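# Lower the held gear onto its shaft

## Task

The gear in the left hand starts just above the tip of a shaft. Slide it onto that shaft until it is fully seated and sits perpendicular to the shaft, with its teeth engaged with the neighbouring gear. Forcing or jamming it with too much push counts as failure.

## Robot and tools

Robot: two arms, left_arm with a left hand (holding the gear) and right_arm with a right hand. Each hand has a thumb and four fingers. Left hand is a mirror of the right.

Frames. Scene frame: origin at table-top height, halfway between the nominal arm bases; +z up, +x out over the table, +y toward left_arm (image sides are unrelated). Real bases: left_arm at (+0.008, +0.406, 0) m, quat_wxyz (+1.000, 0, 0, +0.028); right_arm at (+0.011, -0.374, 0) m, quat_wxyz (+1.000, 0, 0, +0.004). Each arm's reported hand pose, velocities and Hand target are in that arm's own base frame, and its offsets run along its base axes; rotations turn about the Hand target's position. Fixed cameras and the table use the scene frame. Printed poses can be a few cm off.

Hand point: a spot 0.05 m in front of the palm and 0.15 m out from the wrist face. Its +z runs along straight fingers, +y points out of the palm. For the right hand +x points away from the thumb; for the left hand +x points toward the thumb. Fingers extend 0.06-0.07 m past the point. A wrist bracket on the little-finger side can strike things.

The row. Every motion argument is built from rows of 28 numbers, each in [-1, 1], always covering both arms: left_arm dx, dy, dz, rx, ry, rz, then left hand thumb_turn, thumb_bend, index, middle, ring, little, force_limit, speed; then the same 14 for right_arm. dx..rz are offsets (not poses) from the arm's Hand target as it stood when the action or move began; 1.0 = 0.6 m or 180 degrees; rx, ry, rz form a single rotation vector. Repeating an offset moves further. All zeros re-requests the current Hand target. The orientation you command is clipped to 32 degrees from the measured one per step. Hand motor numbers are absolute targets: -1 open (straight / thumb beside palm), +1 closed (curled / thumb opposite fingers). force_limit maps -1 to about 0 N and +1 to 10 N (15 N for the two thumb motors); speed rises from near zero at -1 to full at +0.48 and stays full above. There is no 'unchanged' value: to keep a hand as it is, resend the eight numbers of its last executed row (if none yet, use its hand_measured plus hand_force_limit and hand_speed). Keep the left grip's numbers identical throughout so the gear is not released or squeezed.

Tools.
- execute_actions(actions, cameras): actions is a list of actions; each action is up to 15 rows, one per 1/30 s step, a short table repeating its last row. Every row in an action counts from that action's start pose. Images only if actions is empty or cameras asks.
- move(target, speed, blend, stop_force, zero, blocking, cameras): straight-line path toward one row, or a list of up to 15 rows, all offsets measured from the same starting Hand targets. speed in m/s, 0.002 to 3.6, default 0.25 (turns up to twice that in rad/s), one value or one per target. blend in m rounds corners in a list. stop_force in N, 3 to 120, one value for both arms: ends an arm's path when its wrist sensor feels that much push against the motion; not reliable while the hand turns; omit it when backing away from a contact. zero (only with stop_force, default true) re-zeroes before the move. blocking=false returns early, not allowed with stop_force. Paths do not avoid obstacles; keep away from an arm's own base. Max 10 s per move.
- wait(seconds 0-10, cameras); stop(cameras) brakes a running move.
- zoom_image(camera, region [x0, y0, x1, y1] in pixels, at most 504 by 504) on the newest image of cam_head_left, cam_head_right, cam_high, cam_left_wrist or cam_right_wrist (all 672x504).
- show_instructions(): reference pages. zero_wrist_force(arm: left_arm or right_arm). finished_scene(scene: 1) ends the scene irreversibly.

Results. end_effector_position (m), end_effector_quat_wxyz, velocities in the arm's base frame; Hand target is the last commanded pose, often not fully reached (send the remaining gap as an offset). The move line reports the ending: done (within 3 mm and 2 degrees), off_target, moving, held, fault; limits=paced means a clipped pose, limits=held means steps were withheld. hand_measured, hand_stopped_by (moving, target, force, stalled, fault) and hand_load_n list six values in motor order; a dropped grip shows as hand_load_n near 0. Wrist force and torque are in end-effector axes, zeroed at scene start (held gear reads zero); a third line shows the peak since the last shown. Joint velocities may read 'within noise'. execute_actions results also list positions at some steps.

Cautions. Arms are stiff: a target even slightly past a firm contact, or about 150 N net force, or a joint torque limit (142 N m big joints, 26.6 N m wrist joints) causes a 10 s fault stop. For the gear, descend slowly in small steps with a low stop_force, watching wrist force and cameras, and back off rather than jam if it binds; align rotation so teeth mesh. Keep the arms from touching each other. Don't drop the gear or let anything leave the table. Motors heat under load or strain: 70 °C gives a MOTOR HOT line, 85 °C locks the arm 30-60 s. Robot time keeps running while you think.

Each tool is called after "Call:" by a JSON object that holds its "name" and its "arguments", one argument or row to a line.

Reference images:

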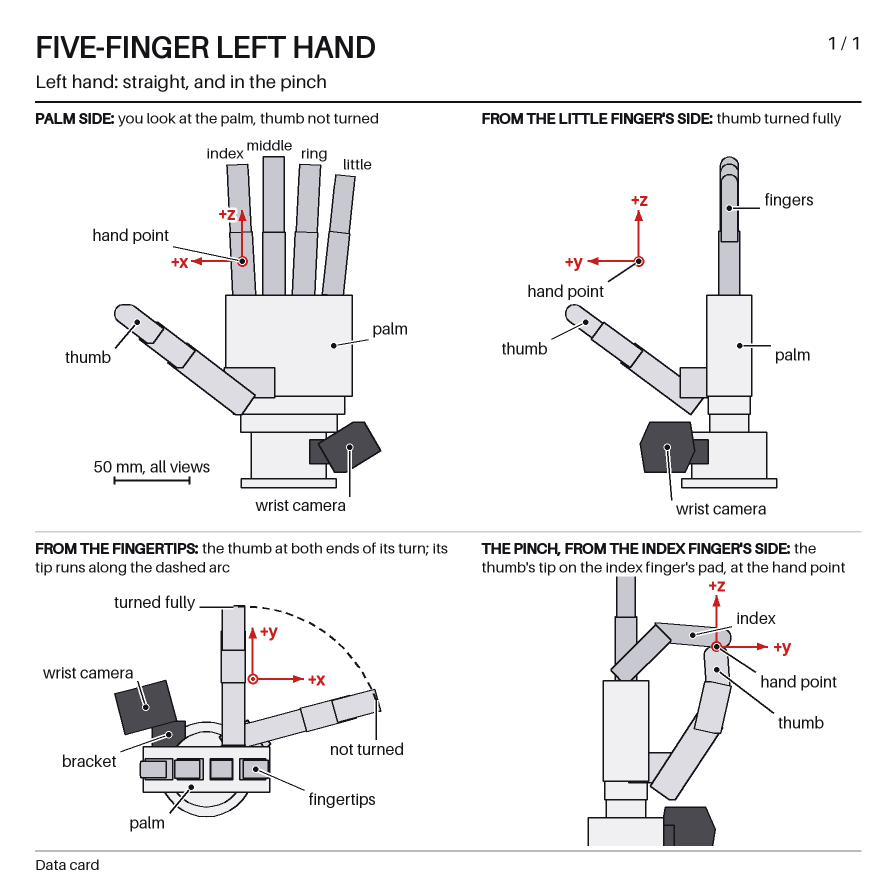

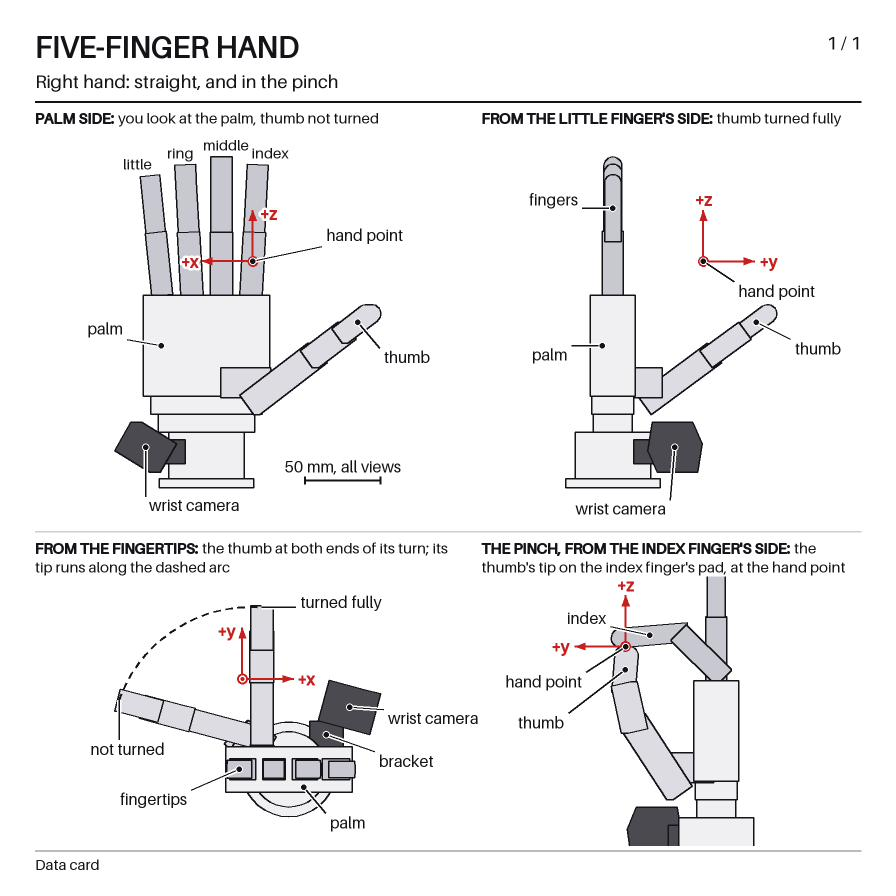

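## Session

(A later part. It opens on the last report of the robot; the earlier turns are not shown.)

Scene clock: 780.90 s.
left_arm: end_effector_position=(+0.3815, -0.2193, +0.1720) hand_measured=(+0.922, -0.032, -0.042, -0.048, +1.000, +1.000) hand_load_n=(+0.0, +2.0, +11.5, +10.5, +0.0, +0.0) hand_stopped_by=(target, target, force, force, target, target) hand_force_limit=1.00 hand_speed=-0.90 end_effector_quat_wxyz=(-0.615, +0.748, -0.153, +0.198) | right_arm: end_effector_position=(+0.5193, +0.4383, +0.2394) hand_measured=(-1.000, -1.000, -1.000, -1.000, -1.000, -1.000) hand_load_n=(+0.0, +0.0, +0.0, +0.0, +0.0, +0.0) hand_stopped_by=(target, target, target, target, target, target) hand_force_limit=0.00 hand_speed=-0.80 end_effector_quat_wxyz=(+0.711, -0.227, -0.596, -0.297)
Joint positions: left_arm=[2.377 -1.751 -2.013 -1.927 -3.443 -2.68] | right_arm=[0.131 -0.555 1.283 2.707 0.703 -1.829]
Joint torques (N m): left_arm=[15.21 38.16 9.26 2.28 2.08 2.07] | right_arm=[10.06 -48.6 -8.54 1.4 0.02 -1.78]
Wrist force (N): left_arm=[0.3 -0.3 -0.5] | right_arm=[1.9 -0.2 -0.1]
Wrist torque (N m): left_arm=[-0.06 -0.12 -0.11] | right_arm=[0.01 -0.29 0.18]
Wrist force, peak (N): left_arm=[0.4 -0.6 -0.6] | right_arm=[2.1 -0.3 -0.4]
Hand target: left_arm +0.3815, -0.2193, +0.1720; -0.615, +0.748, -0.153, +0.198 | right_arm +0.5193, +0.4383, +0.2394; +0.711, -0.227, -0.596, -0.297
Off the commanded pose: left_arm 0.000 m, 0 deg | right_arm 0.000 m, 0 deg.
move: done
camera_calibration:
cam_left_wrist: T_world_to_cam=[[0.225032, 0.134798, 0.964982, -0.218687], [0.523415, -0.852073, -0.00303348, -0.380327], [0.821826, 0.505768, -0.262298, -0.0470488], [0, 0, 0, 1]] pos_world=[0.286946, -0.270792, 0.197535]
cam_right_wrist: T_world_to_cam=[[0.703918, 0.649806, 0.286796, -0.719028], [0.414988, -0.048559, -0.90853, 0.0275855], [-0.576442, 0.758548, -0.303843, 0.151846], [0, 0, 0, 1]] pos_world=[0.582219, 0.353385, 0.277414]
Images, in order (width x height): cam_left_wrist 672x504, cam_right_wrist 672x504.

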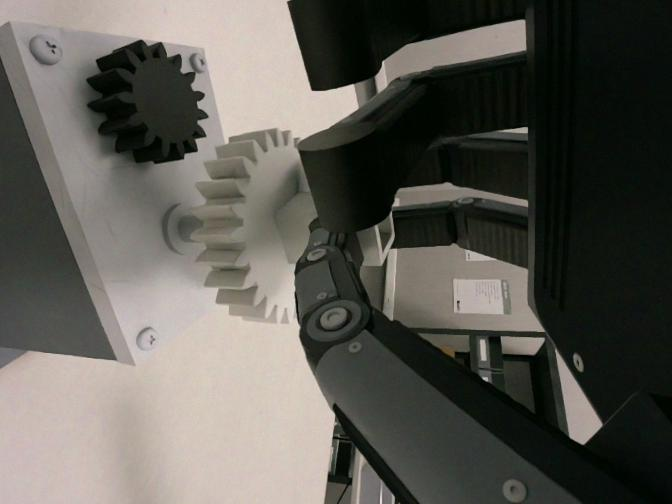

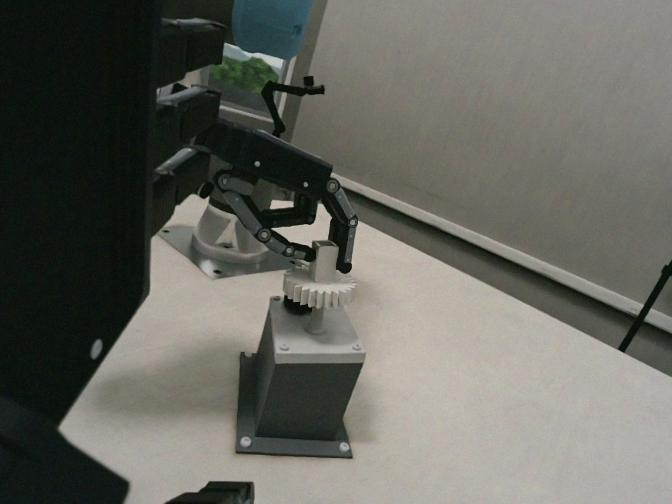

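Call:
{"name": "move", "arguments": {
  "target": [0.0045,0.0035,-0.0328,0,0,0,0.922,-0.032,-0.040,-0.048,1,1,1,-0.9,0,0,0,0,0,0,-1,-1,-1,-1,-1,-1,0,-0.8],
  "speed": 0.012,
  "stop_force": 4,
  "cameras": ["cam_left_wrist","cam_right_wrist"]
}}

Call:
{"name": "zoom_image", "arguments": {
  "camera": "cam_right_wrist",
  "region": [276, 246, 366, 356]
}}

Call:
{"name": "zoom_image", "arguments": {
  "camera": "cam_left_wrist",
  "region": [155, 115, 315, 335]
}}

Scene clock: 819.17 s.
left_arm: end_effector_position=(+0.3842, -0.2172, +0.1523) hand_measured=(+0.922, -0.032, -0.042, -0.048, +1.000, +1.000) hand_load_n=(+0.0, +2.5, +11.5, +10.0, +0.0, +0.0) hand_stopped_by=(target, target, force, force, target, target) hand_force_limit=1.00 hand_speed=-0.90 end_effector_quat_wxyz=(-0.615, +0.748, -0.153, +0.198) | right_arm: end_effector_position=(+0.5193, +0.4383, +0.2394) hand_measured=(-1.000, -1.000, -1.000, -1.000, -1.000, -1.000) hand_load_n=(+0.0, +0.0, +0.0, +0.0, +0.0, +0.0) hand_stopped_by=(target, target, target, target, target, target) hand_force_limit=0.00 hand_speed=-0.80 end_effector_quat_wxyz=(+0.711, -0.227, -0.596, -0.297)
Joint positions: left_arm=[2.384 -1.78 -2.042 -1.854 -3.437 -2.665] | right_arm=[0.131 -0.555 1.283 2.707 0.703 -1.829]
Joint torques (N m): left_arm=[15.51 12.76 8.39 2.5 2.04 1.97] | right_arm=[12.98 -48.95 -7.45 1.66 1.16 -1.93]
Wrist force (N): left_arm=[0.2 -0.1 -0.5] | right_arm=[1.9 -0.2 0.0]
Wrist torque (N m): left_arm=[-0.04 -0.12 -0.06] | right_arm=[-0.01 -0.30 0.18]
Wrist force, peak (N): left_arm=[0.5 -0.5 -0.8] | right_arm=[2.1 -0.2 -0.1]
Hand target: left_arm +0.3842, -0.2172, +0.1523; -0.615, +0.748, -0.153, +0.198 | right_arm +0.5193, +0.4383, +0.2394; +0.711, -0.227, -0.596, -0.297
Off the commanded pose: left_arm 0.000 m, 0 deg | right_arm 0.000 m, 0 deg.
move: done
camera_calibration:
cam_left_wrist: T_world_to_cam=[[0.225183, 0.134958, 0.964924, -0.200558], [0.523286, -0.852152, -0.00293307, -0.380013], [0.821866, 0.505592, -0.262512, -0.0555184], [0, 0, 0, 1]] pos_world=[0.289646, -0.268692, 0.177834]
cam_right_wrist: T_world_to_cam=[[0.703918, 0.649806, 0.286796, -0.719028], [0.414988, -0.048559, -0.90853, 0.0275855], [-0.576442, 0.758548, -0.303843, 0.151846], [0, 0, 0, 1]] pos_world=[0.582219, 0.353385, 0.277414]
Images, in order (width x height): cam_left_wrist 672x504, cam_right_wrist 672x504.

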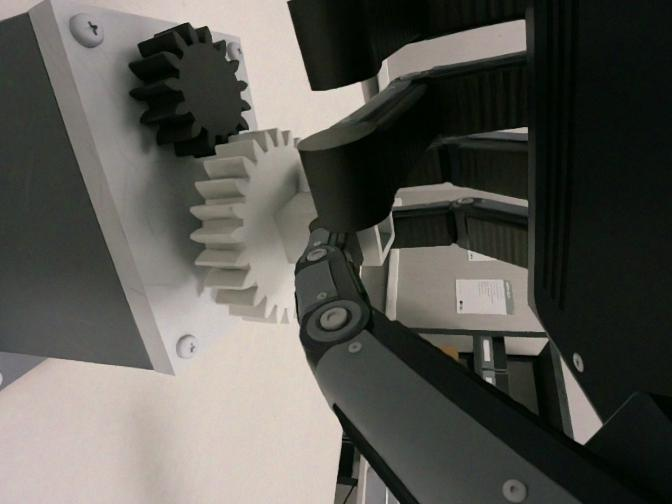

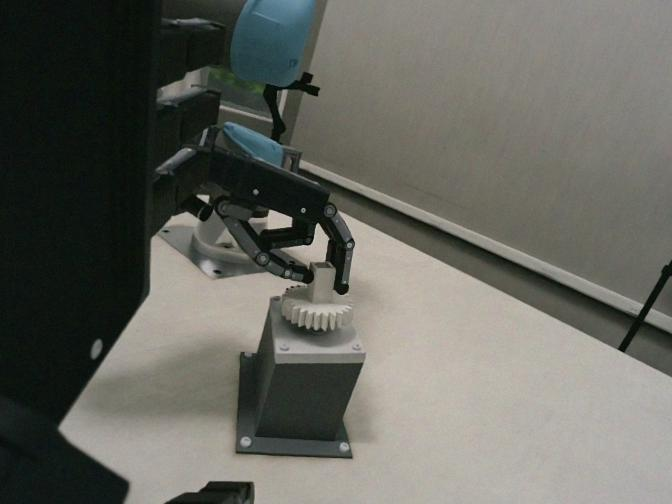

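Scaled by 4.582 from the camera's 672x504 image, which has a finer 960x720 frame.

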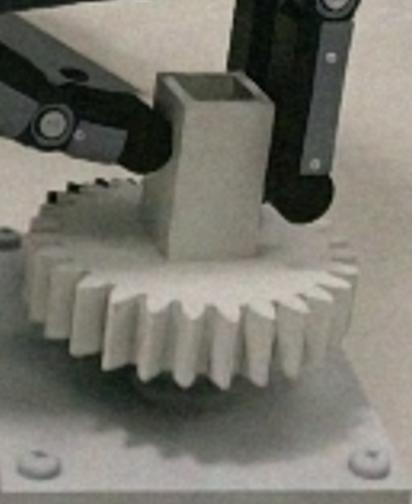

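Scaled by 2.291 from the camera's 672x504 image, which has a finer 960x720 frame.

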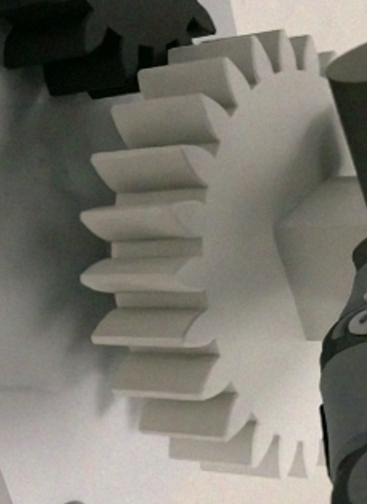

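Call:
{"name": "zoom_image", "arguments": {
  "camera": "cam_left_wrist",
  "region": [120, 10, 260, 170]
}}

Call:
{"name": "zoom_image", "arguments": {
  "camera": "cam_high",
  "region": [420, 270, 490, 350]
}}

Scaled by 3.150 from the camera's 672x504 image, which has a finer 960x720 frame.

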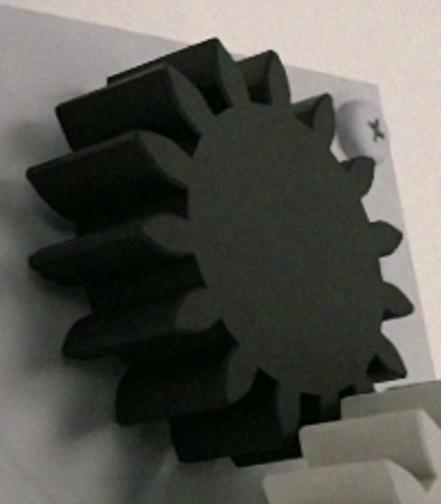

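This scene's latest camera images include none from cam_high. They are from: cam_left_wrist, cam_right_wrist. cam_high's image comes with the result of a call that names it in "cameras".

Call:
{"name": "move", "arguments": {
  "target": [0.0012,0.00015,0.0002,-0.00216,-0.00169,0.01576,0.922,-0.032,-0.040,-0.048,1,1,1,-0.9,0,0,0,0,0,0,-1,-1,-1,-1,-1,-1,0,-0.8],
  "speed": 0.03,
  "cameras": ["cam_left_wrist","cam_high"]
}}

Call:
{"name": "zoom_image", "arguments": {
  "camera": "cam_left_wrist",
  "region": [190, 80, 290, 170]
}}

Call:
{"name": "zoom_image", "arguments": {
  "camera": "cam_left_wrist",
  "region": [120, 10, 260, 170]
}}

Call:
{"name": "zoom_image", "arguments": {
  "camera": "cam_high",
  "region": [420, 280, 490, 350]
}}

Scene clock: 918.00 s.
left_arm: end_effector_position=(+0.3849, -0.2171, +0.1525) hand_measured=(+0.922, -0.032, -0.042, -0.048, +1.000, +1.000) hand_load_n=(+0.0, +2.5, +11.5, +10.0, +0.0, +0.0) hand_stopped_by=(target, target, force, force, target, target) hand_force_limit=1.00 hand_speed=-0.90 end_effector_quat_wxyz=(-0.617, +0.753, -0.132, +0.185) | right_arm: end_effector_position=(+0.5193, +0.4383, +0.2394) hand_measured=(-1.000, -1.000, -1.000, -1.000, -1.000, -1.000) hand_load_n=(+0.0, +0.0, +0.0, +0.0, +0.0, +0.0) hand_stopped_by=(target, target, target, target, target, target) hand_force_limit=0.00 hand_speed=-0.80 end_effector_quat_wxyz=(+0.711, -0.227, -0.596, -0.297)
Joint positions: left_arm=[2.389 -1.806 -1.995 -1.938 -3.475 -2.74] | right_arm=[0.131 -0.555 1.283 2.707 0.703 -1.829]
Joint torques (N m): left_arm=[15.19 14.27 22.52 -0.41 -0.66 -2.38] | right_arm=[10.6 -50.07 -8.4 1.55 0.93 -1.67]
Wrist force (N): left_arm=[0.2 -0.3 -0.4] | right_arm=[1.6 -0.1 -0.2]
Wrist torque (N m): left_arm=[-0.08 -0.10 -0.01] | right_arm=[0.02 -0.26 0.16]
Wrist force, peak (N): left_arm=[0.5 -0.1 -0.8] | right_arm=[2.1 -0.4 -0.2]
Hand target: left_arm +0.3849, -0.2171, +0.1525; -0.617, +0.753, -0.132, +0.185 | right_arm +0.5193, +0.4383, +0.2394; +0.711, -0.227, -0.596, -0.297
Off the commanded pose: left_arm 0.000 m, 0 deg | right_arm 0.000 m, 0 deg.
move: done
camera_calibration:
cam_left_wrist: T_world_to_cam=[[0.213016, 0.15237, 0.965095, -0.19243], [0.564664, -0.825301, 0.00566641, -0.391743], [0.797357, 0.543747, -0.26184, -0.0385821], [0, 0, 0, 1]] pos_world=[0.292957, -0.273006, 0.177831]
Images, in order (width x height): cam_high 672x504, cam_left_wrist 672x504.

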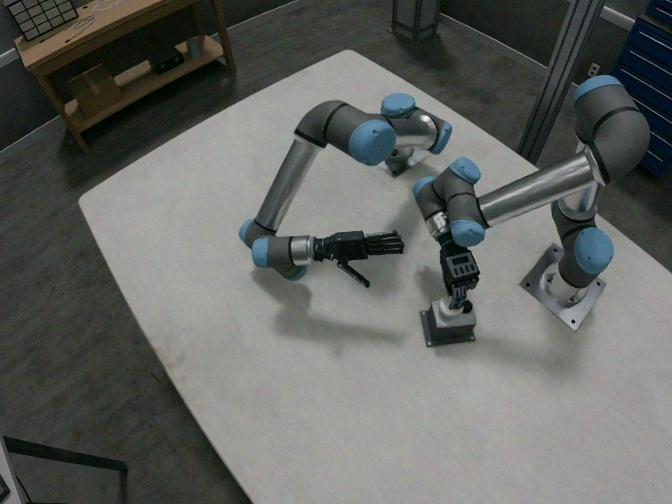

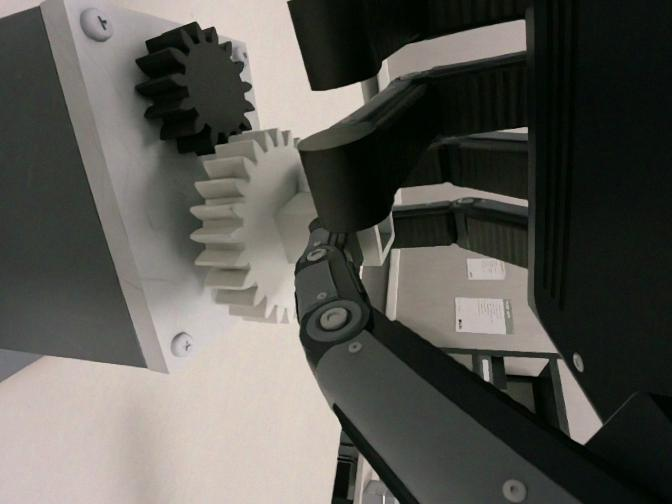

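Scaled by 5.040 from the camera's 672x504 image, which has a finer 960x720 frame.

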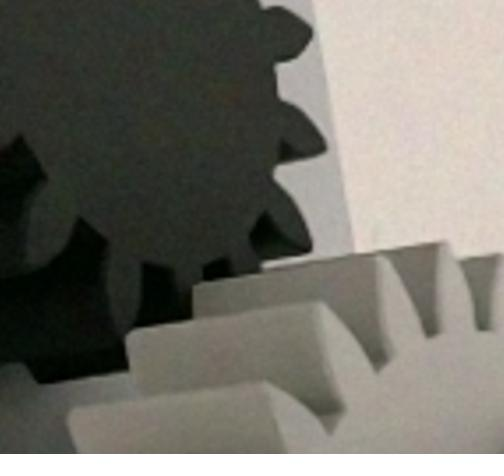

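Scaled by 3.150 from the camera's 672x504 image, which has a finer 960x720 frame.

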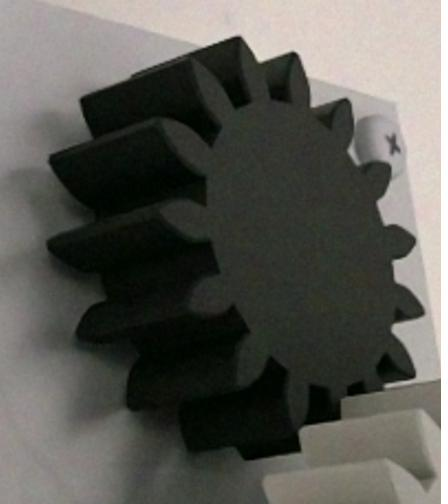

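Scaled by 7.200 from the camera's 672x504 image, which has a finer 960x720 frame.

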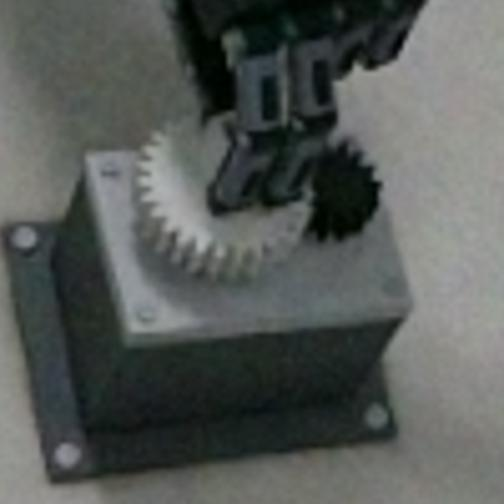

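Call:
{"name": "move", "arguments": {
  "target": [
    [0.0002,0,0,-0.00038,-0.00029,0.00274,0.922,-0.032,-0.040,-0.048,1,1,1,-0.9,0,0,0,0,0,0,-1,-1,-1,-1,-1,-1,0,-0.8],
    [0.0020,0.0014,-0.0131,-0.00038,-0.00029,0.00274,0.922,-0.032,-0.040,-0.048,1,1,1,-0.9,0,0,0,0,0,0,-1,-1,-1,-1,-1,-1,0,-0.8]
  ],
  "speed": 0.006,
  "stop_force": 4,
  "cameras": ["cam_left_wrist","cam_right_wrist"]
}}

Call:
{"name": "zoom_image", "arguments": {
  "camera": "cam_left_wrist",
  "region": [190, 80, 290, 170]
}}

Scene clock: 971.77 s.
left_arm: end_effector_position=(+0.3853, -0.2170, +0.1512) hand_measured=(+0.922, -0.032, -0.042, -0.048, +1.000, +1.000) hand_load_n=(+0.0, +2.0, +11.0, +10.5, +0.0, +0.0) hand_stopped_by=(target, target, force, force, target, target) hand_force_limit=1.00 hand_speed=-0.90 end_effector_quat_wxyz=(-0.618, +0.754, -0.128, +0.183) | right_arm: end_effector_position=(+0.5193, +0.4383, +0.2394) hand_measured=(-1.000, -1.000, -1.000, -1.000, -1.000, -1.000) hand_load_n=(+0.0, +0.0, +0.0, +0.0, +0.0, +0.0) hand_stopped_by=(target, target, target, target, target, target) hand_force_limit=0.00 hand_speed=-0.80 end_effector_quat_wxyz=(+0.711, -0.227, -0.596, -0.297)
Joint positions: left_arm=[2.39 -1.813 -1.988 -1.947 -3.482 -2.751] | right_arm=[0.131 -0.555 1.283 2.707 0.703 -1.829]
Joint torques (N m): left_arm=[-7.7 39.92 22.68 -0.16 -0.84 1.34] | right_arm=[11.75 -48.75 -8.06 1.81 1.04 -1.71]
Wrist force (N): left_arm=[-0.2 -3.0 -1.0] | right_arm=[1.8 -0.2 -0.2]
Wrist torque (N m): left_arm=[-0.08 -0.14 0.11] | right_arm=[0.01 -0.28 0.16]
Wrist force, peak (N): left_arm=[2.2 -6.3 -1.8] | right_arm=[2.1 -0.5 -0.1]
Hand target: left_arm +0.3852, -0.2170, +0.1512; -0.618, +0.754, -0.128, +0.183 (not the last commanded pose) | right_arm +0.5193, +0.4383, +0.2394; +0.711, -0.227, -0.596, -0.297
Off the commanded pose: left_arm 0.007 m, 0 deg | right_arm 0.000 m, 0 deg.
move: contact (left_arm); path passed 1 of 2 targets
camera_calibration:
cam_left_wrist: T_world_to_cam=[[0.210583, 0.155511, 0.965128, -0.189669], [0.571966, -0.820244, 0.00736748, -0.393804], [0.792786, 0.550468, -0.261676, -0.0360215], [0, 0, 0, 1]] pos_world=[0.293741, -0.273691, 0.17653]
cam_right_wrist: T_world_to_cam=[[0.703918, 0.649806, 0.286796, -0.719028], [0.414988, -0.048559, -0.90853, 0.0275855], [-0.576442, 0.758548, -0.303843, 0.151846], [0, 0, 0, 1]] pos_world=[0.582219, 0.353385, 0.277414]
Images, in order (width x height): cam_left_wrist 672x504, cam_right_wrist 672x504.

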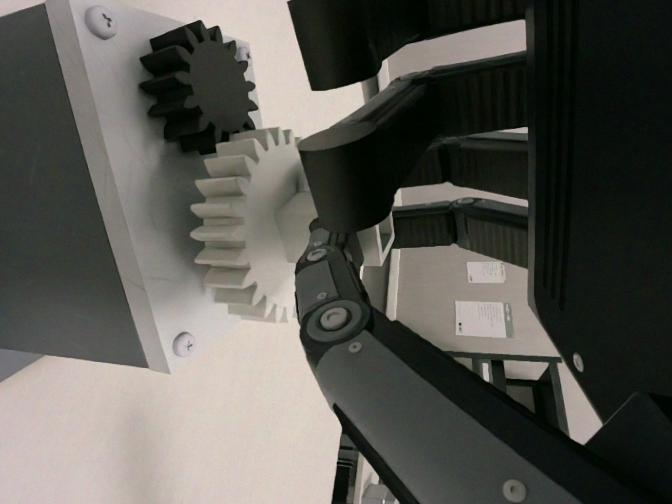

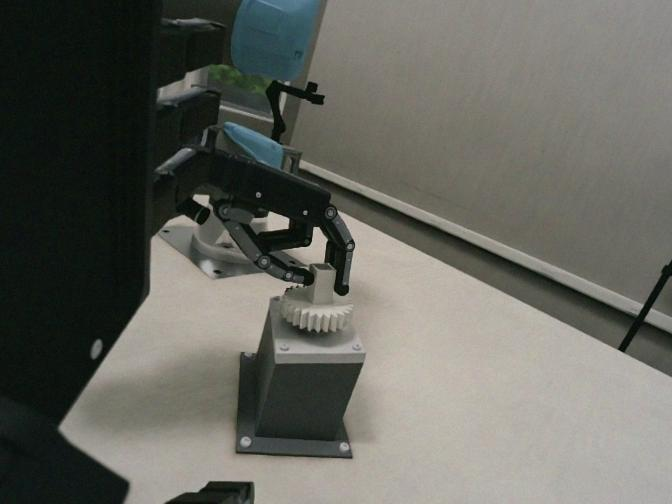

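Scaled by 5.040 from the camera's 672x504 image, which has a finer 960x720 frame.

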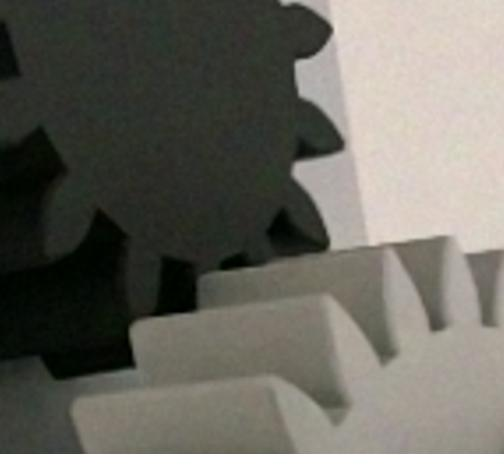

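Call:
{"name": "move", "arguments": {
  "target": [
    [-0.0003,-0.0002,0.0020,0,0,0,0.922,-0.032,-0.040,-0.048,1,1,1,-0.9,0,0,0,0,0,0,-1,-1,-1,-1,-1,-1,0,-0.8],
    [-0.0031,-0.0005,0.0017,0.0051,0.0040,-0.0372,0.922,-0.032,-0.040,-0.048,1,1,1,-0.9,0,0,0,0,0,0,-1,-1,-1,-1,-1,-1,0,-0.8]
  ],
  "speed": 0.05,
  "cameras": ["cam_left_wrist","cam_right_wrist"]
}}

Call:
{"name": "zoom_image", "arguments": {
  "camera": "cam_left_wrist",
  "region": [170, 80, 270, 170]
}}

Call:
{"name": "zoom_image", "arguments": {
  "camera": "cam_left_wrist",
  "region": [110, 10, 250, 170]
}}

Scene clock: 1059.93 s.
left_arm: end_effector_position=(+0.3833, -0.2174, +0.1523) hand_measured=(+0.922, -0.032, -0.042, -0.048, +1.000, +1.000) hand_load_n=(+0.0, +2.5, +11.5, +10.0, +0.0, +0.0) hand_stopped_by=(target, target, force, force, target, target) hand_force_limit=1.00 hand_speed=-0.90 end_effector_quat_wxyz=(-0.611, +0.741, -0.177, +0.213) | right_arm: end_effector_position=(+0.5193, +0.4383, +0.2394) hand_measured=(-1.000, -1.000, -1.000, -1.000, -1.000, -1.000) hand_load_n=(+0.0, +0.0, +0.0, +0.0, +0.0, +0.0) hand_stopped_by=(target, target, target, target, target, target) hand_force_limit=0.00 hand_speed=-0.80 end_effector_quat_wxyz=(+0.711, -0.227, -0.596, -0.297)
Joint positions: left_arm=[2.38 -1.748 -2.106 -1.718 -3.392 -2.546] | right_arm=[0.131 -0.555 1.283 2.707 0.703 -1.829]
Joint torques (N m): left_arm=[14.46 37.97 7.74 2.52 2.17 1.7] | right_arm=[10.72 -49.79 -8.07 1.55 0.84 -1.69]
Wrist force (N): left_arm=[0.1 -0.1 0.2] | right_arm=[1.8 -0.3 -0.2]
Wrist torque (N m): left_arm=[-0.01 -0.06 -0.04] | right_arm=[-0.01 -0.28 0.16]
Wrist force, peak (N): left_arm=[-0.2 -3.2 -1.1] | right_arm=[2.0 -0.5 -0.2]
Hand target: left_arm +0.3834, -0.2173, +0.1522; -0.611, +0.741, -0.177, +0.213 | right_arm +0.5193, +0.4383, +0.2394; +0.711, -0.227, -0.596, -0.297
Off the commanded pose: left_arm 0.000 m, 0 deg | right_arm 0.000 m, 0 deg.
move: done
camera_calibration:
cam_left_wrist: T_world_to_cam=[[0.238245, 0.113425, 0.964559, -0.209917], [0.472402, -0.881287, -0.0130499, -0.365072], [0.848573, 0.458768, -0.263544, -0.0750365], [0, 0, 0, 1]] pos_world=[0.286146, -0.263499, 0.177937]
cam_right_wrist: T_world_to_cam=[[0.703918, 0.649806, 0.286796, -0.719028], [0.414988, -0.048559, -0.90853, 0.0275855], [-0.576442, 0.758548, -0.303843, 0.151846], [0, 0, 0, 1]] pos_world=[0.582219, 0.353385, 0.277414]
Images, in order (width x height): cam_left_wrist 672x504, cam_right_wrist 672x504.

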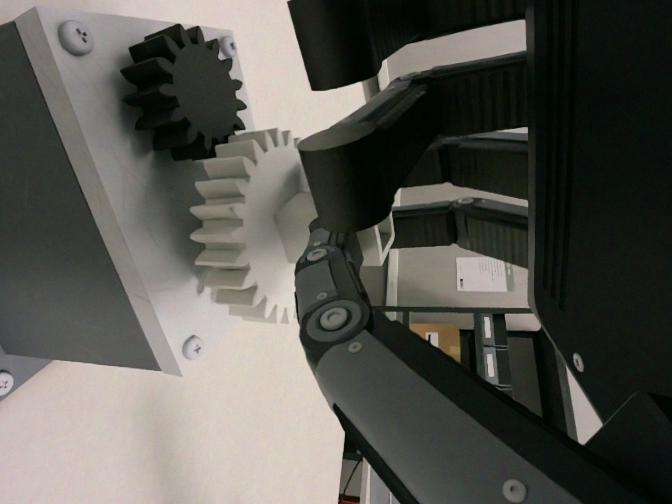

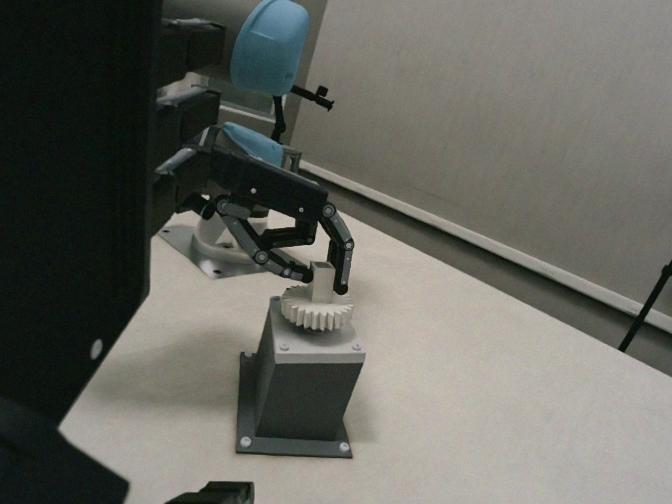

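Scaled by 5.040 from the camera's 672x504 image, which has a finer 960x720 frame.

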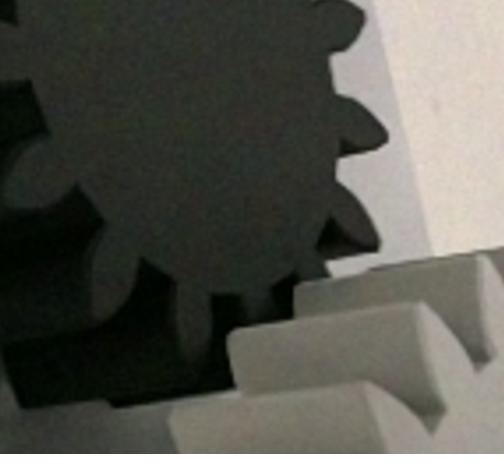

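Scaled by 3.150 from the camera's 672x504 image, which has a finer 960x720 frame.

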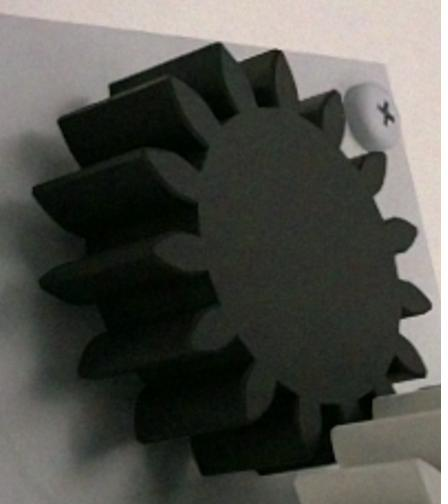

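Call:
{"name": "move", "arguments": {
  "target": [0.0014,0.0010,-0.0099,0,0,0,0.922,-0.032,-0.040,-0.048,1,1,1,-0.9,0,0,0,0,0,0,-1,-1,-1,-1,-1,-1,0,-0.8],
  "speed": 0.006,
  "stop_force": 4,
  "cameras": ["cam_left_wrist"]
}}

Scene clock: 1108.73 s.
left_arm: end_effector_position=(+0.3842, -0.2167, +0.1463) hand_measured=(+0.922, -0.032, -0.042, -0.048, +1.000, +1.000) hand_load_n=(+0.0, +2.0, +11.5, +10.0, +0.0, +0.0) hand_stopped_by=(target, target, force, force, target, target) hand_force_limit=1.00 hand_speed=-0.90 end_effector_quat_wxyz=(-0.611, +0.741, -0.177, +0.213) | right_arm: end_effector_position=(+0.5193, +0.4383, +0.2394) hand_measured=(-1.000, -1.000, -1.000, -1.000, -1.000, -1.000) hand_load_n=(+0.0, +0.0, +0.0, +0.0, +0.0, +0.0) hand_stopped_by=(target, target, target, target, target, target) hand_force_limit=0.00 hand_speed=-0.80 end_effector_quat_wxyz=(+0.711, -0.227, -0.596, -0.297)
Joint positions: left_arm=[2.383 -1.758 -2.115 -1.691 -3.391 -2.538] | right_arm=[0.131 -0.555 1.283 2.707 0.703 -1.829]
Joint torques (N m): left_arm=[15.55 11.93 7.84 2.69 2.24 2.06] | right_arm=[10.21 -49.07 -8.44 1.11 1.12 -1.58]
Wrist force (N): left_arm=[0.3 0.3 0.2] | right_arm=[1.8 -0.2 -0.1]
Wrist torque (N m): left_arm=[-0.01 -0.09 -0.03] | right_arm=[0.01 -0.27 0.17]
Wrist force, peak (N): left_arm=[0.4 0.4 0.2] | right_arm=[2.1 0.0 0.0]
Hand target: left_arm +0.3842, -0.2167, +0.1463; -0.611, +0.741, -0.177, +0.213 | right_arm +0.5193, +0.4383, +0.2394; +0.711, -0.227, -0.596, -0.297
Off the commanded pose: left_arm 0.000 m, 0 deg | right_arm 0.000 m, 0 deg.
move: done
camera_calibration:
cam_left_wrist: T_world_to_cam=[[0.238435, 0.113713, 0.964478, -0.204483], [0.472287, -0.881351, -0.0128444, -0.364977], [0.848584, 0.458573, -0.26385, -0.0776783], [0, 0, 0, 1]] pos_world=[0.287046, -0.2628, 0.172036]
Images, in order (width x height): cam_left_wrist 672x504.

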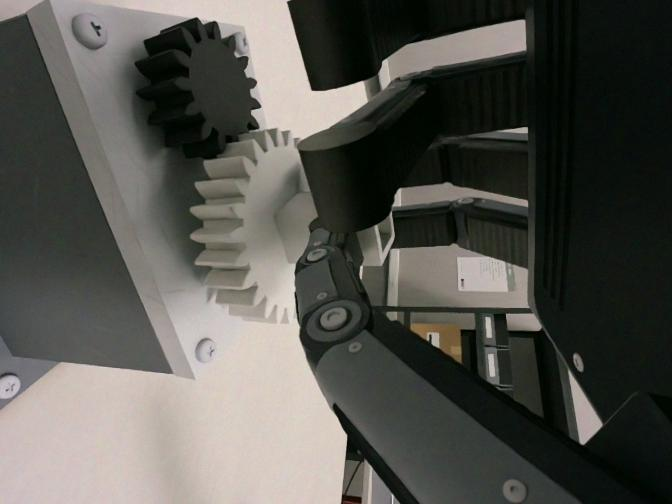

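Call:
{"name": "move", "arguments": {
  "target": [0.0031,0.0024,-0.0230,0,0,0,0.922,-0.032,-0.040,-0.048,1,1,1,-0.9,0,0,0,0,0,0,-1,-1,-1,-1,-1,-1,0,-0.8],
  "speed": 0.006,
  "stop_force": 4,
  "cameras": ["cam_left_wrist","cam_right_wrist"]
}}

Call:
{"name": "zoom_image", "arguments": {
  "camera": "cam_right_wrist",
  "region": [270, 250, 370, 370]
}}

Call:
{"name": "zoom_image", "arguments": {
  "camera": "cam_left_wrist",
  "region": [130, 20, 330, 340]
}}

Scene clock: 1122.33 s.
left_arm: end_effector_position=(+0.3854, -0.2157, +0.1374) hand_measured=(+0.922, -0.032, -0.042, -0.048, +1.000, +1.000) hand_load_n=(+0.0, +1.5, +11.5, +10.0, +0.0, +0.0) hand_stopped_by=(target, target, force, force, target, target) hand_force_limit=1.00 hand_speed=-0.90 end_effector_quat_wxyz=(-0.611, +0.741, -0.177, +0.213) | right_arm: end_effector_position=(+0.5193, +0.4383, +0.2394) hand_measured=(-1.000, -1.000, -1.000, -1.000, -1.000, -1.000) hand_load_n=(+0.0, +0.0, +0.0, +0.0, +0.0, +0.0) hand_stopped_by=(target, target, target, target, target, target) hand_force_limit=0.00 hand_speed=-0.80 end_effector_quat_wxyz=(+0.711, -0.227, -0.596, -0.297)
Joint positions: left_arm=[2.386 -1.774 -2.128 -1.654 -3.388 -2.529] | right_arm=[0.131 -0.555 1.283 2.707 0.703 -1.829]
Joint torques (N m): left_arm=[-7.44 37.4 21.08 -0.13 -0.27 -1.96] | right_arm=[9.59 -49.08 -7.65 1.36 0.89 -1.75]
Wrist force (N): left_arm=[0.0 -2.7 -0.9] | right_arm=[1.8 -0.2 -0.2]
Wrist torque (N m): left_arm=[0.03 -0.06 -0.01] | right_arm=[0.01 -0.28 0.17]
Wrist force, peak (N): left_arm=[-1.9 -12.2 -3.5] | right_arm=[2.1 -0.1 -0.2]
Hand target: left_arm +0.3854, -0.2158, +0.1374; -0.611, +0.741, -0.177, +0.213 (not the last commanded pose) | right_arm +0.5193, +0.4383, +0.2394; +0.711, -0.227, -0.596, -0.297
Off the commanded pose: left_arm 0.005 m, 0 deg | right_arm 0.000 m, 0 deg.
move: contact (left_arm)
camera_calibration:
cam_left_wrist: T_world_to_cam=[[0.238419, 0.113745, 0.964478, -0.196286], [0.472485, -0.881245, -0.0128692, -0.364802], [0.848478, 0.458769, -0.263849, -0.0814215], [0, 0, 0, 1]] pos_world=[0.288246, -0.261799, 0.163136]
cam_right_wrist: T_world_to_cam=[[0.703918, 0.649806, 0.286796, -0.719028], [0.414988, -0.048559, -0.90853, 0.0275855], [-0.576442, 0.758548, -0.303843, 0.151846], [0, 0, 0, 1]] pos_world=[0.582219, 0.353385, 0.277414]
Images, in order (width x height): cam_left_wrist 672x504, cam_right_wrist 672x504.

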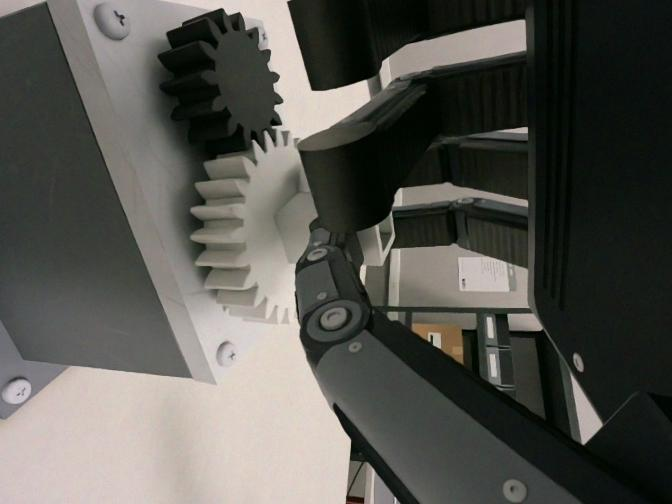

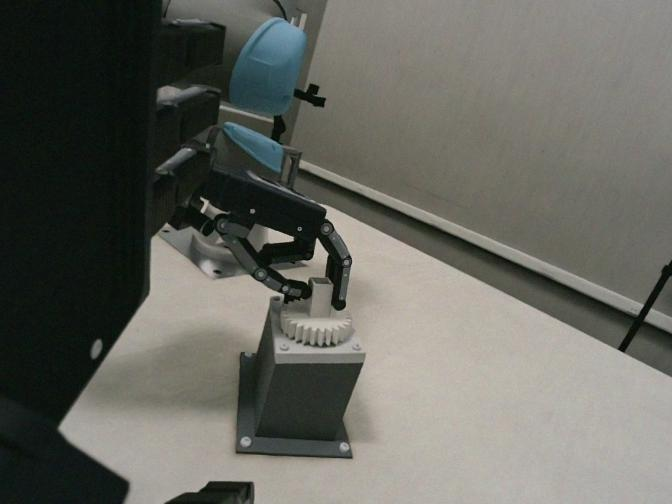

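Scaled by 4.200 from the camera's 672x504 image, which has a finer 960x720 frame.

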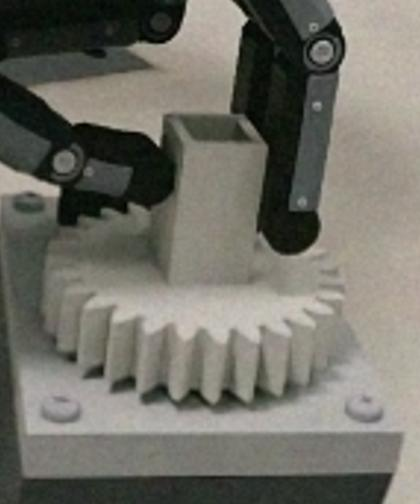

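Scaled by 1.575 from the camera's 672x504 image, which has a finer 960x720 frame.

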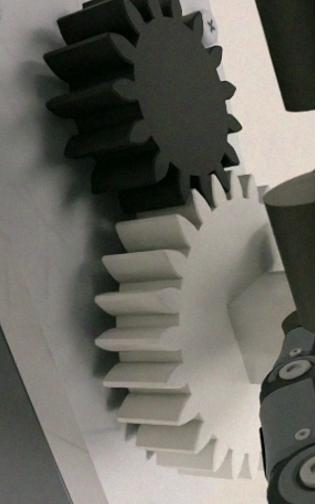

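Call:
{"name": "move", "arguments": {
  "target": [0,0,0,0,0,0,0.922,-0.12,-0.35,-0.35,1,1,1,-0.8,0,0,0,0,0,0,-1,-1,-1,-1,-1,-1,0,-0.8],
  "speed": 0.02,
  "cameras": ["cam_left_wrist","cam_right_wrist"]
}}

Call:
{"name": "zoom_image", "arguments": {
  "camera": "cam_right_wrist",
  "region": [270, 250, 370, 370]
}}

Scene clock: 1163.97 s.
left_arm: end_effector_position=(+0.3854, -0.2158, +0.1374) hand_measured=(+0.922, -0.120, -0.350, -0.350, +1.000, +1.000) hand_load_n=(+0.0, +0.0, +0.0, +0.0, +0.0, +0.0) hand_stopped_by=(target, target, target, target, target, target) hand_force_limit=1.00 hand_speed=-0.80 end_effector_quat_wxyz=(-0.611, +0.741, -0.177, +0.213) | right_arm: end_effector_position=(+0.5193, +0.4383, +0.2394) hand_measured=(-1.000, -1.000, -1.000, -1.000, -1.000, -1.000) hand_load_n=(+0.0, +0.0, +0.0, +0.0, +0.0, +0.0) hand_stopped_by=(target, target, target, target, target, target) hand_force_limit=0.00 hand_speed=-0.80 end_effector_quat_wxyz=(+0.711, -0.227, -0.596, -0.297)
Joint positions: left_arm=[2.386 -1.774 -2.128 -1.654 -3.388 -2.529] | right_arm=[0.131 -0.555 1.283 2.707 0.703 -1.829]
Joint torques (N m): left_arm=[-14.45 37.31 20.44 0.79 1.15 -1.82] | right_arm=[8.96 -51.96 -8.5 0.82 1.11 -1.5]
Wrist force (N): left_arm=[0.1 0.1 0.1] | right_arm=[1.9 -0.3 -0.1]
Wrist torque (N m): left_arm=[0.01 -0.05 -0.02] | right_arm=[-0.01 -0.29 0.17]
Wrist force, peak (N): left_arm=[0.2 -3.3 -1.0] | right_arm=[2.1 -0.3 -0.1]
Hand target: left_arm +0.3854, -0.2158, +0.1374; -0.611, +0.741, -0.177, +0.213 | right_arm +0.5193, +0.4383, +0.2394; +0.711, -0.227, -0.596, -0.297
Off the commanded pose: left_arm 0.000 m, 0 deg | right_arm 0.000 m, 0 deg.
move: done
camera_calibration:
cam_left_wrist: T_world_to_cam=[[0.238425, 0.113709, 0.964481, -0.196287], [0.472362, -0.881311, -0.0128671, -0.364872], [0.848544, 0.458652, -0.263838, -0.0814273], [0, 0, 0, 1]] pos_world=[0.288246, -0.2619, 0.163136]
cam_right_wrist: T_world_to_cam=[[0.703918, 0.649806, 0.286796, -0.719028], [0.414988, -0.048559, -0.90853, 0.0275855], [-0.576442, 0.758548, -0.303843, 0.151846], [0, 0, 0, 1]] pos_world=[0.582219, 0.353385, 0.277414]
Images, in order (width x height): cam_left_wrist 672x504, cam_right_wrist 672x504.

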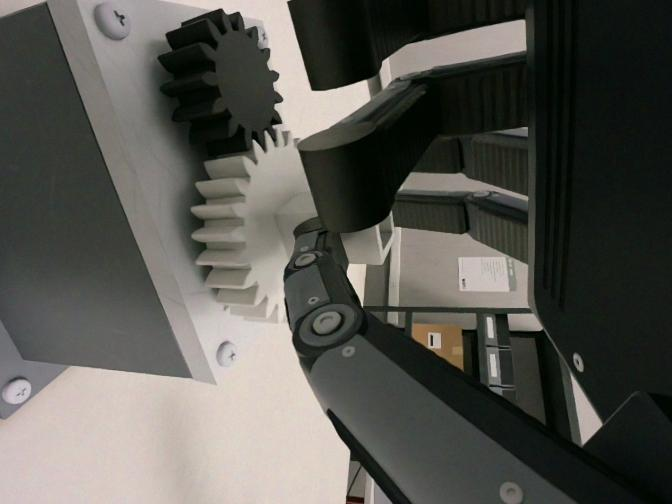

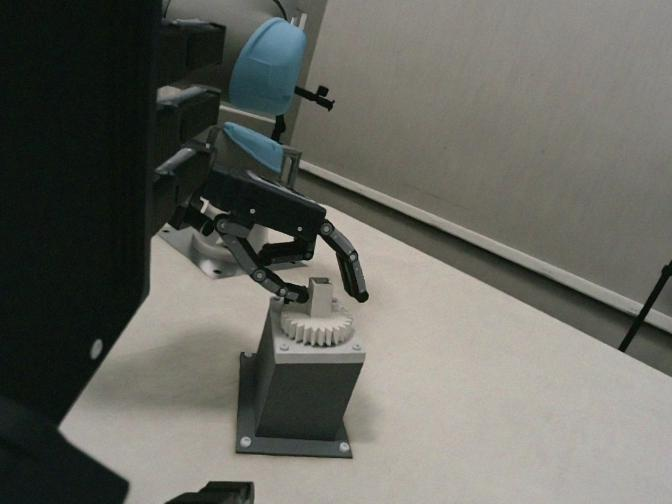

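Scaled by 4.200 from the camera's 672x504 image, which has a finer 960x720 frame.

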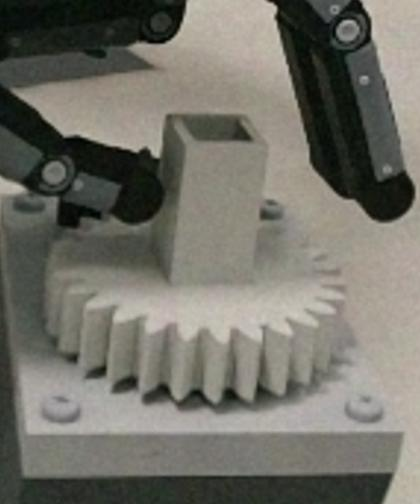

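Call:
{"name": "move", "arguments": {
  "target": [
    [-0.0035,-0.0055,0.0017,0,0,0,0.922,-0.12,-0.35,-0.35,1,1,1,-0.8,0,0,0,0,0,0,-1,-1,-1,-1,-1,-1,0,-0.8],
    [-0.026,-0.023,0.166,0,0,0,0.922,-0.12,-0.35,-0.35,1,1,1,-0.8,0,0,0,0,0,0,-1,-1,-1,-1,-1,-1,0,-0.8]
  ],
  "speed": [0.02,0.08],
  "blend": [0.002,0],
  "cameras": ["cam_left_wrist","cam_right_wrist","cam_high"]
}}

Call:
{"name": "zoom_image", "arguments": {
  "camera": "cam_right_wrist",
  "region": [270, 260, 370, 360]
}}

Call:
{"name": "zoom_image", "arguments": {
  "camera": "cam_left_wrist",
  "region": [0, 20, 220, 320]
}}

Scene clock: 1181.90 s.
left_arm: end_effector_position=(+0.3698, -0.2296, +0.2370) hand_measured=(+0.922, -0.120, -0.350, -0.350, +1.000, +1.000) hand_load_n=(+0.0, +0.0, +0.0, +0.0, +0.0, +0.0) hand_stopped_by=(target, target, target, target, target, target) hand_force_limit=1.00 hand_speed=-0.80 end_effector_quat_wxyz=(-0.611, +0.741, -0.177, +0.213) | right_arm: end_effector_position=(+0.5193, +0.4383, +0.2394) hand_measured=(-1.000, -1.000, -1.000, -1.000, -1.000, -1.000) hand_load_n=(+0.0, +0.0, +0.0, +0.0, +0.0, +0.0) hand_stopped_by=(target, target, target, target, target, target) hand_force_limit=0.00 hand_speed=-0.80 end_effector_quat_wxyz=(+0.711, -0.227, -0.596, -0.297)
Joint positions: left_arm=[2.339 -1.643 -1.951 -2.069 -3.425 -2.641] | right_arm=[0.131 -0.555 1.283 2.707 0.703 -1.829]
Joint torques (N m): left_arm=[-15.02 9.68 25.48 -0.2 -0.56 -2.22] | right_arm=[9.63 -50.4 -9.55 1.29 0.65 -1.44]
Wrist force (N): left_arm=[0.4 -0.3 -0.2] | right_arm=[1.7 -0.2 0.0]
Wrist torque (N m): left_arm=[-0.02 -0.13 0.01] | right_arm=[0.00 -0.27 0.17]
Wrist force, peak (N): left_arm=[0.2 -0.9 -0.3] | right_arm=[2.0 -0.1 -0.1]
Hand target: left_arm +0.3698, -0.2296, +0.2370; -0.611, +0.741, -0.177, +0.213 | right_arm +0.5193, +0.4383, +0.2394; +0.711, -0.227, -0.596, -0.297
Off the commanded pose: left_arm 0.000 m, 0 deg | right_arm 0.000 m, 0 deg.
move: done
camera_calibration:
cam_left_wrist: T_world_to_cam=[[0.23839, 0.113799, 0.964479, -0.287037], [0.472309, -0.881341, -0.0127511, -0.368321], [0.848584, 0.458572, -0.263851, -0.0356576], [0, 0, 0, 1]] pos_world=[0.272646, -0.2756, 0.262736]
cam_right_wrist: T_world_to_cam=[[0.703918, 0.649806, 0.286796, -0.719028], [0.414988, -0.048559, -0.90853, 0.0275855], [-0.576442, 0.758548, -0.303843, 0.151846], [0, 0, 0, 1]] pos_world=[0.582219, 0.353385, 0.277414]
Images, in order (width x height): cam_high 672x504, cam_left_wrist 672x504, cam_right_wrist 672x504.

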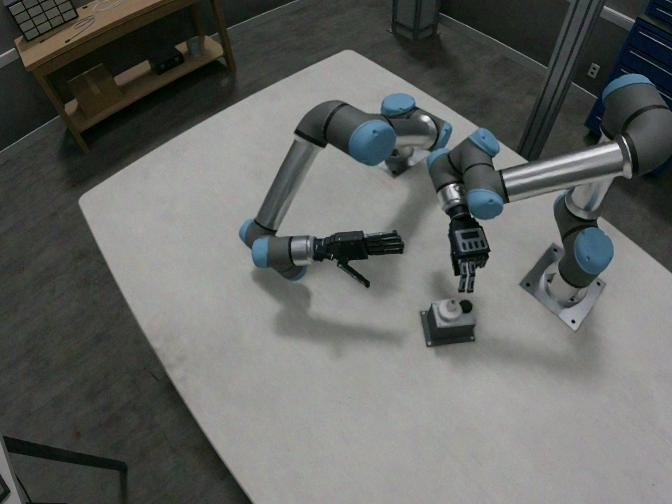

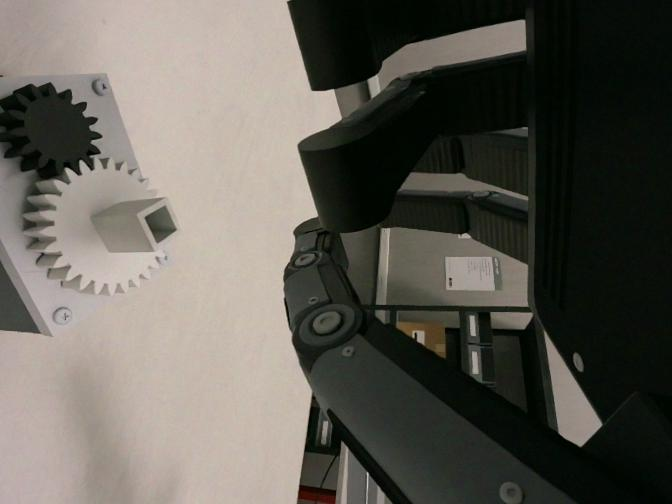

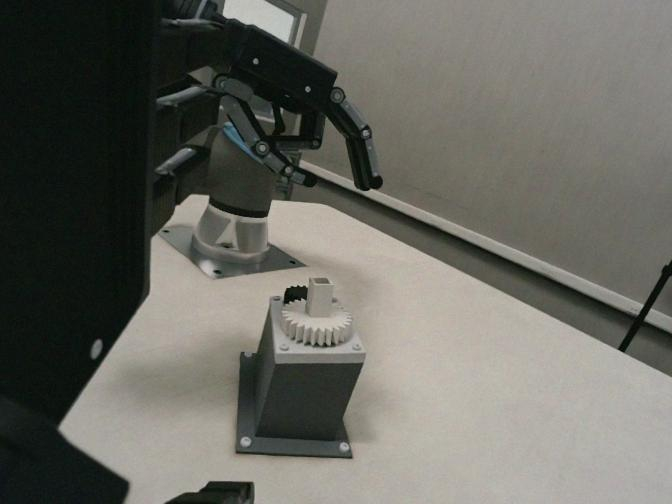

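Scaled by 5.040 from the camera's 672x504 image, which has a finer 960x720 frame.

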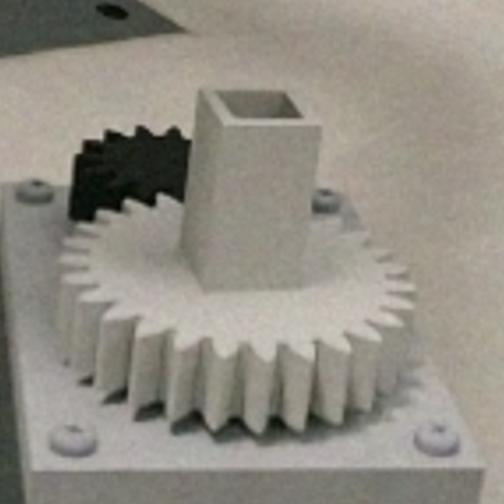

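Scaled by 1.680 from the camera's 672x504 image, which has a finer 960x720 frame.

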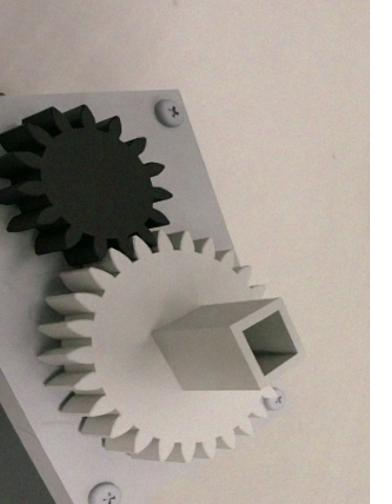

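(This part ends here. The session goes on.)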